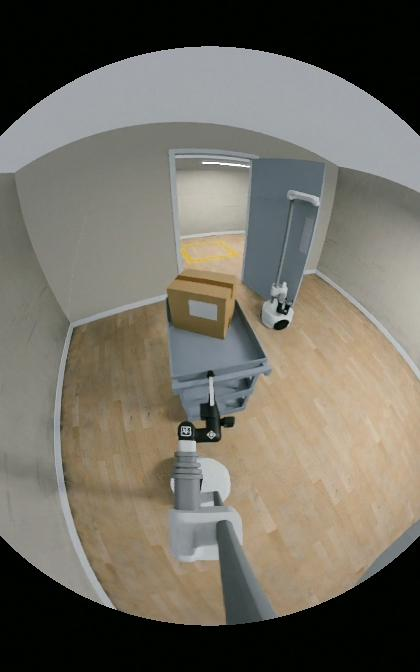

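>>> {"op": "move", "data": {"cameras": [], "blocking": false, "r2": {"base":{"translate_m":0.2,"strafe_m":0.03},"pace":"slow","contact_limits":{"translate_m":0.7}}}}

>>> {"op": "wait", "data": {"seconds": 5, "cameras": ["r2_head_camera"]}}

Scene clock: 1179.50 s.
move: r2 moving
r1: as last shown
r1.turned_by_imu: +0.000
r1.base_tilt: forward=-1.6 right=+1.3
r1.lidar_m: 1.07 4.81 3.84 2.25 1.94 1.92 0.25 0.31 3.93 1.35 2.01 0.92
r1.motor_effort: lift_m=+19(19) arm_m=+5(5) wheel_0=-6(7) wheel_1=+4(5) wheel_2=+1(1)
r1.servo_current: wrist_yaw_rad=52(52) wrist_pitch_rad=39(46) wrist_roll_rad=52(72) gripper_m=39(46)
r1.contact_limits: translate_m 0.6
r1.wrist_depth_mm: 136 138 334 286 262 - - / 109 138 325 287 266 - - / 114 139 314 289 264 - - / 135 155 320 290 264 - - / 469 399 336 290 265 1618 - / 504 404 195 290 187 1182 1138 / 508 404 332 143 262 768 820
r2.base_odometry: x=-0.083 y=-2.342 heading=-2.343
r2.turned_by_wheels: +0.000
r2.turned_by_imu: +0.000
r2.base_tilt: forward=-0.7 right=+0.1
r2.lidar_m: 0.41 2.31 1.60 1.32 1.30 1.48 2.36 3.47 3.93 3.46 3.44 0.49
r2.base_status: translate_m moving; strafe_m moving
r2.joint_positions: lift_m=+0.692 arm_m=+0.060 wrist_yaw_rad=-0.001 wrist_pitch_rad=+0.007 wrist_roll_rad=+1.569 gripper_m=-0.034
r2.joint_status: not commanded
r2.measured_speeds: translate_m=+0.048 strafe_m=+0.007 rotate_rad=-0.001 lift_m=+0.000 arm_m=+0.000 wrist_yaw_rad=-0.004 wrist_pitch_rad=+0.000 wrist_roll_rad=+0.000
r2.motor_effort: lift_m=+18(18) arm_m=+4(4) wheel_0=+3(9) wheel_1=+7(7) wheel_2=-12(12)
r2.servo_current: wrist_yaw_rad=52(59) wrist_pitch_rad=46(52) wrist_roll_rad=46(52) gripper_m=65(72)
r2.contact_limits: translate_m 0.7
r2.hand_pose: x=+0.5192 y=-0.0876 z=+0.8681 quat_wxyz=(+0.708, +0.706, +0.002, -0.003) (m; r2's base frame)
r2.wrist_depth_mm: - - - 193 258 1430 1138 / - - - 189 251 1708 - / - - 634 183 245 768 - / - 484 477 179 238 - - / - - 504 175 233 820 - / - - 184 169 180 - - / - - - - 223 137 -
pictures: none
No camera images: "cameras" was empty.

Scene clock: 1182.30 s.
earlier move: r2 done
r1.base_odometry: x=-1.696 y=+1.687 heading=+2.031
r1.turned_by_wheels: +0.000
r1.turned_by_imu: +0.000
r1.base_tilt: forward=-1.6 right=+1.3
r1.lidar_m: 1.07 4.79 3.85 2.21 1.92 1.92 0.25 0.31 3.93 1.34 2.00 0.83
r1.base_status: not commanded
r1.joint_positions: lift_m=+0.127 arm_m=+0.000 wrist_yaw_rad=+3.092 wrist_pitch_rad=+0.002 wrist_roll_rad=+0.000 gripper_m=+0.056
r1.joint_status: not commanded
r1.measured_speeds: all 0
r1.motor_effort: lift_m=+19(19) arm_m=+4(5) wheel_0=-6(7) wheel_1=+4(5) wheel_2=+1(2)
r1.servo_current: wrist_yaw_rad=59(65) wrist_pitch_rad=39(46) wrist_roll_rad=46(72) gripper_m=46(52)
r1.contact_limits: translate_m 0.6
r1.hand_pose: x=-0.1129 y=+0.1016 z=+0.3046 quat_wxyz=(+0.025, -0.001, +0.000, +1.000) (m; r1's base frame)
r1.wrist_depth_mm: 136 138 332 289 262 - - / 110 138 327 289 266 - - / 114 139 314 287 263 - - / 136 155 320 290 265 - - / 469 399 340 290 265 1618 - / 504 404 195 291 187 1182 1118 / 512 404 334 143 260 778 809
r2.base_odometry: x=-0.194 y=-2.496 heading=-2.343
r2.turned_by_wheels: +0.001
r2.turned_by_imu: +0.001
r2.base_tilt: forward=-0.7 right=+0.1
r2.lidar_m: 0.40 2.11 1.64 1.34 1.34 1.53 2.49 3.66 4.10 3.40 3.38 0.50
r2.base_status: done
r2.joint_positions: lift_m=+0.692 arm_m=+0.060 wrist_yaw_rad=-0.001 wrist_pitch_rad=+0.007 wrist_roll_rad=+1.569 gripper_m=-0.034
r2.joint_status: not commanded
r2.measured_speeds: all 0
r2.motor_effort: lift_m=+18(18) arm_m=+4(5) wheel_0=+6(9) wheel_1=+6(9) wheel_2=-6(14)
r2.servo_current: wrist_yaw_rad=46(59) wrist_pitch_rad=46(59) wrist_roll_rad=52(59) gripper_m=65(72)
r2.contact_limits: translate_m 0.7
r2.hand_pose: x=+0.5192 y=-0.0877 z=+0.8681 quat_wxyz=(+0.708, +0.706, +0.002, -0.003) (m; r2's base frame)
r2.wrist_depth_mm: - - - 186 252 1537 1138 / - - - 183 246 1661 - / - - 569 179 241 809 - / - 1983 477 235 236 842 - / - 1921 508 174 232 820 - / - 539 184 169 178 - - / - - - - 224 137 -
wait: 2.80 of 5 s (r2 has come to rest)
pictures: r2_head_camera
Images, in order (width x height): r2_head_camera 420x560.

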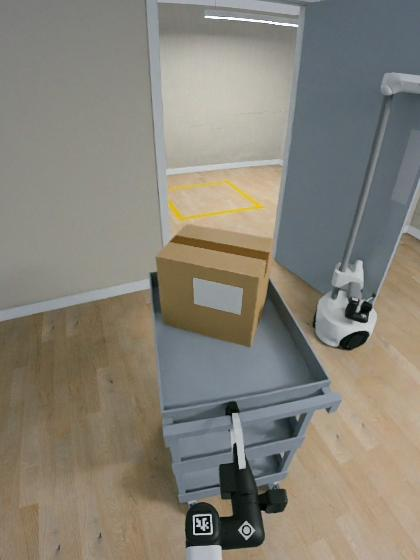

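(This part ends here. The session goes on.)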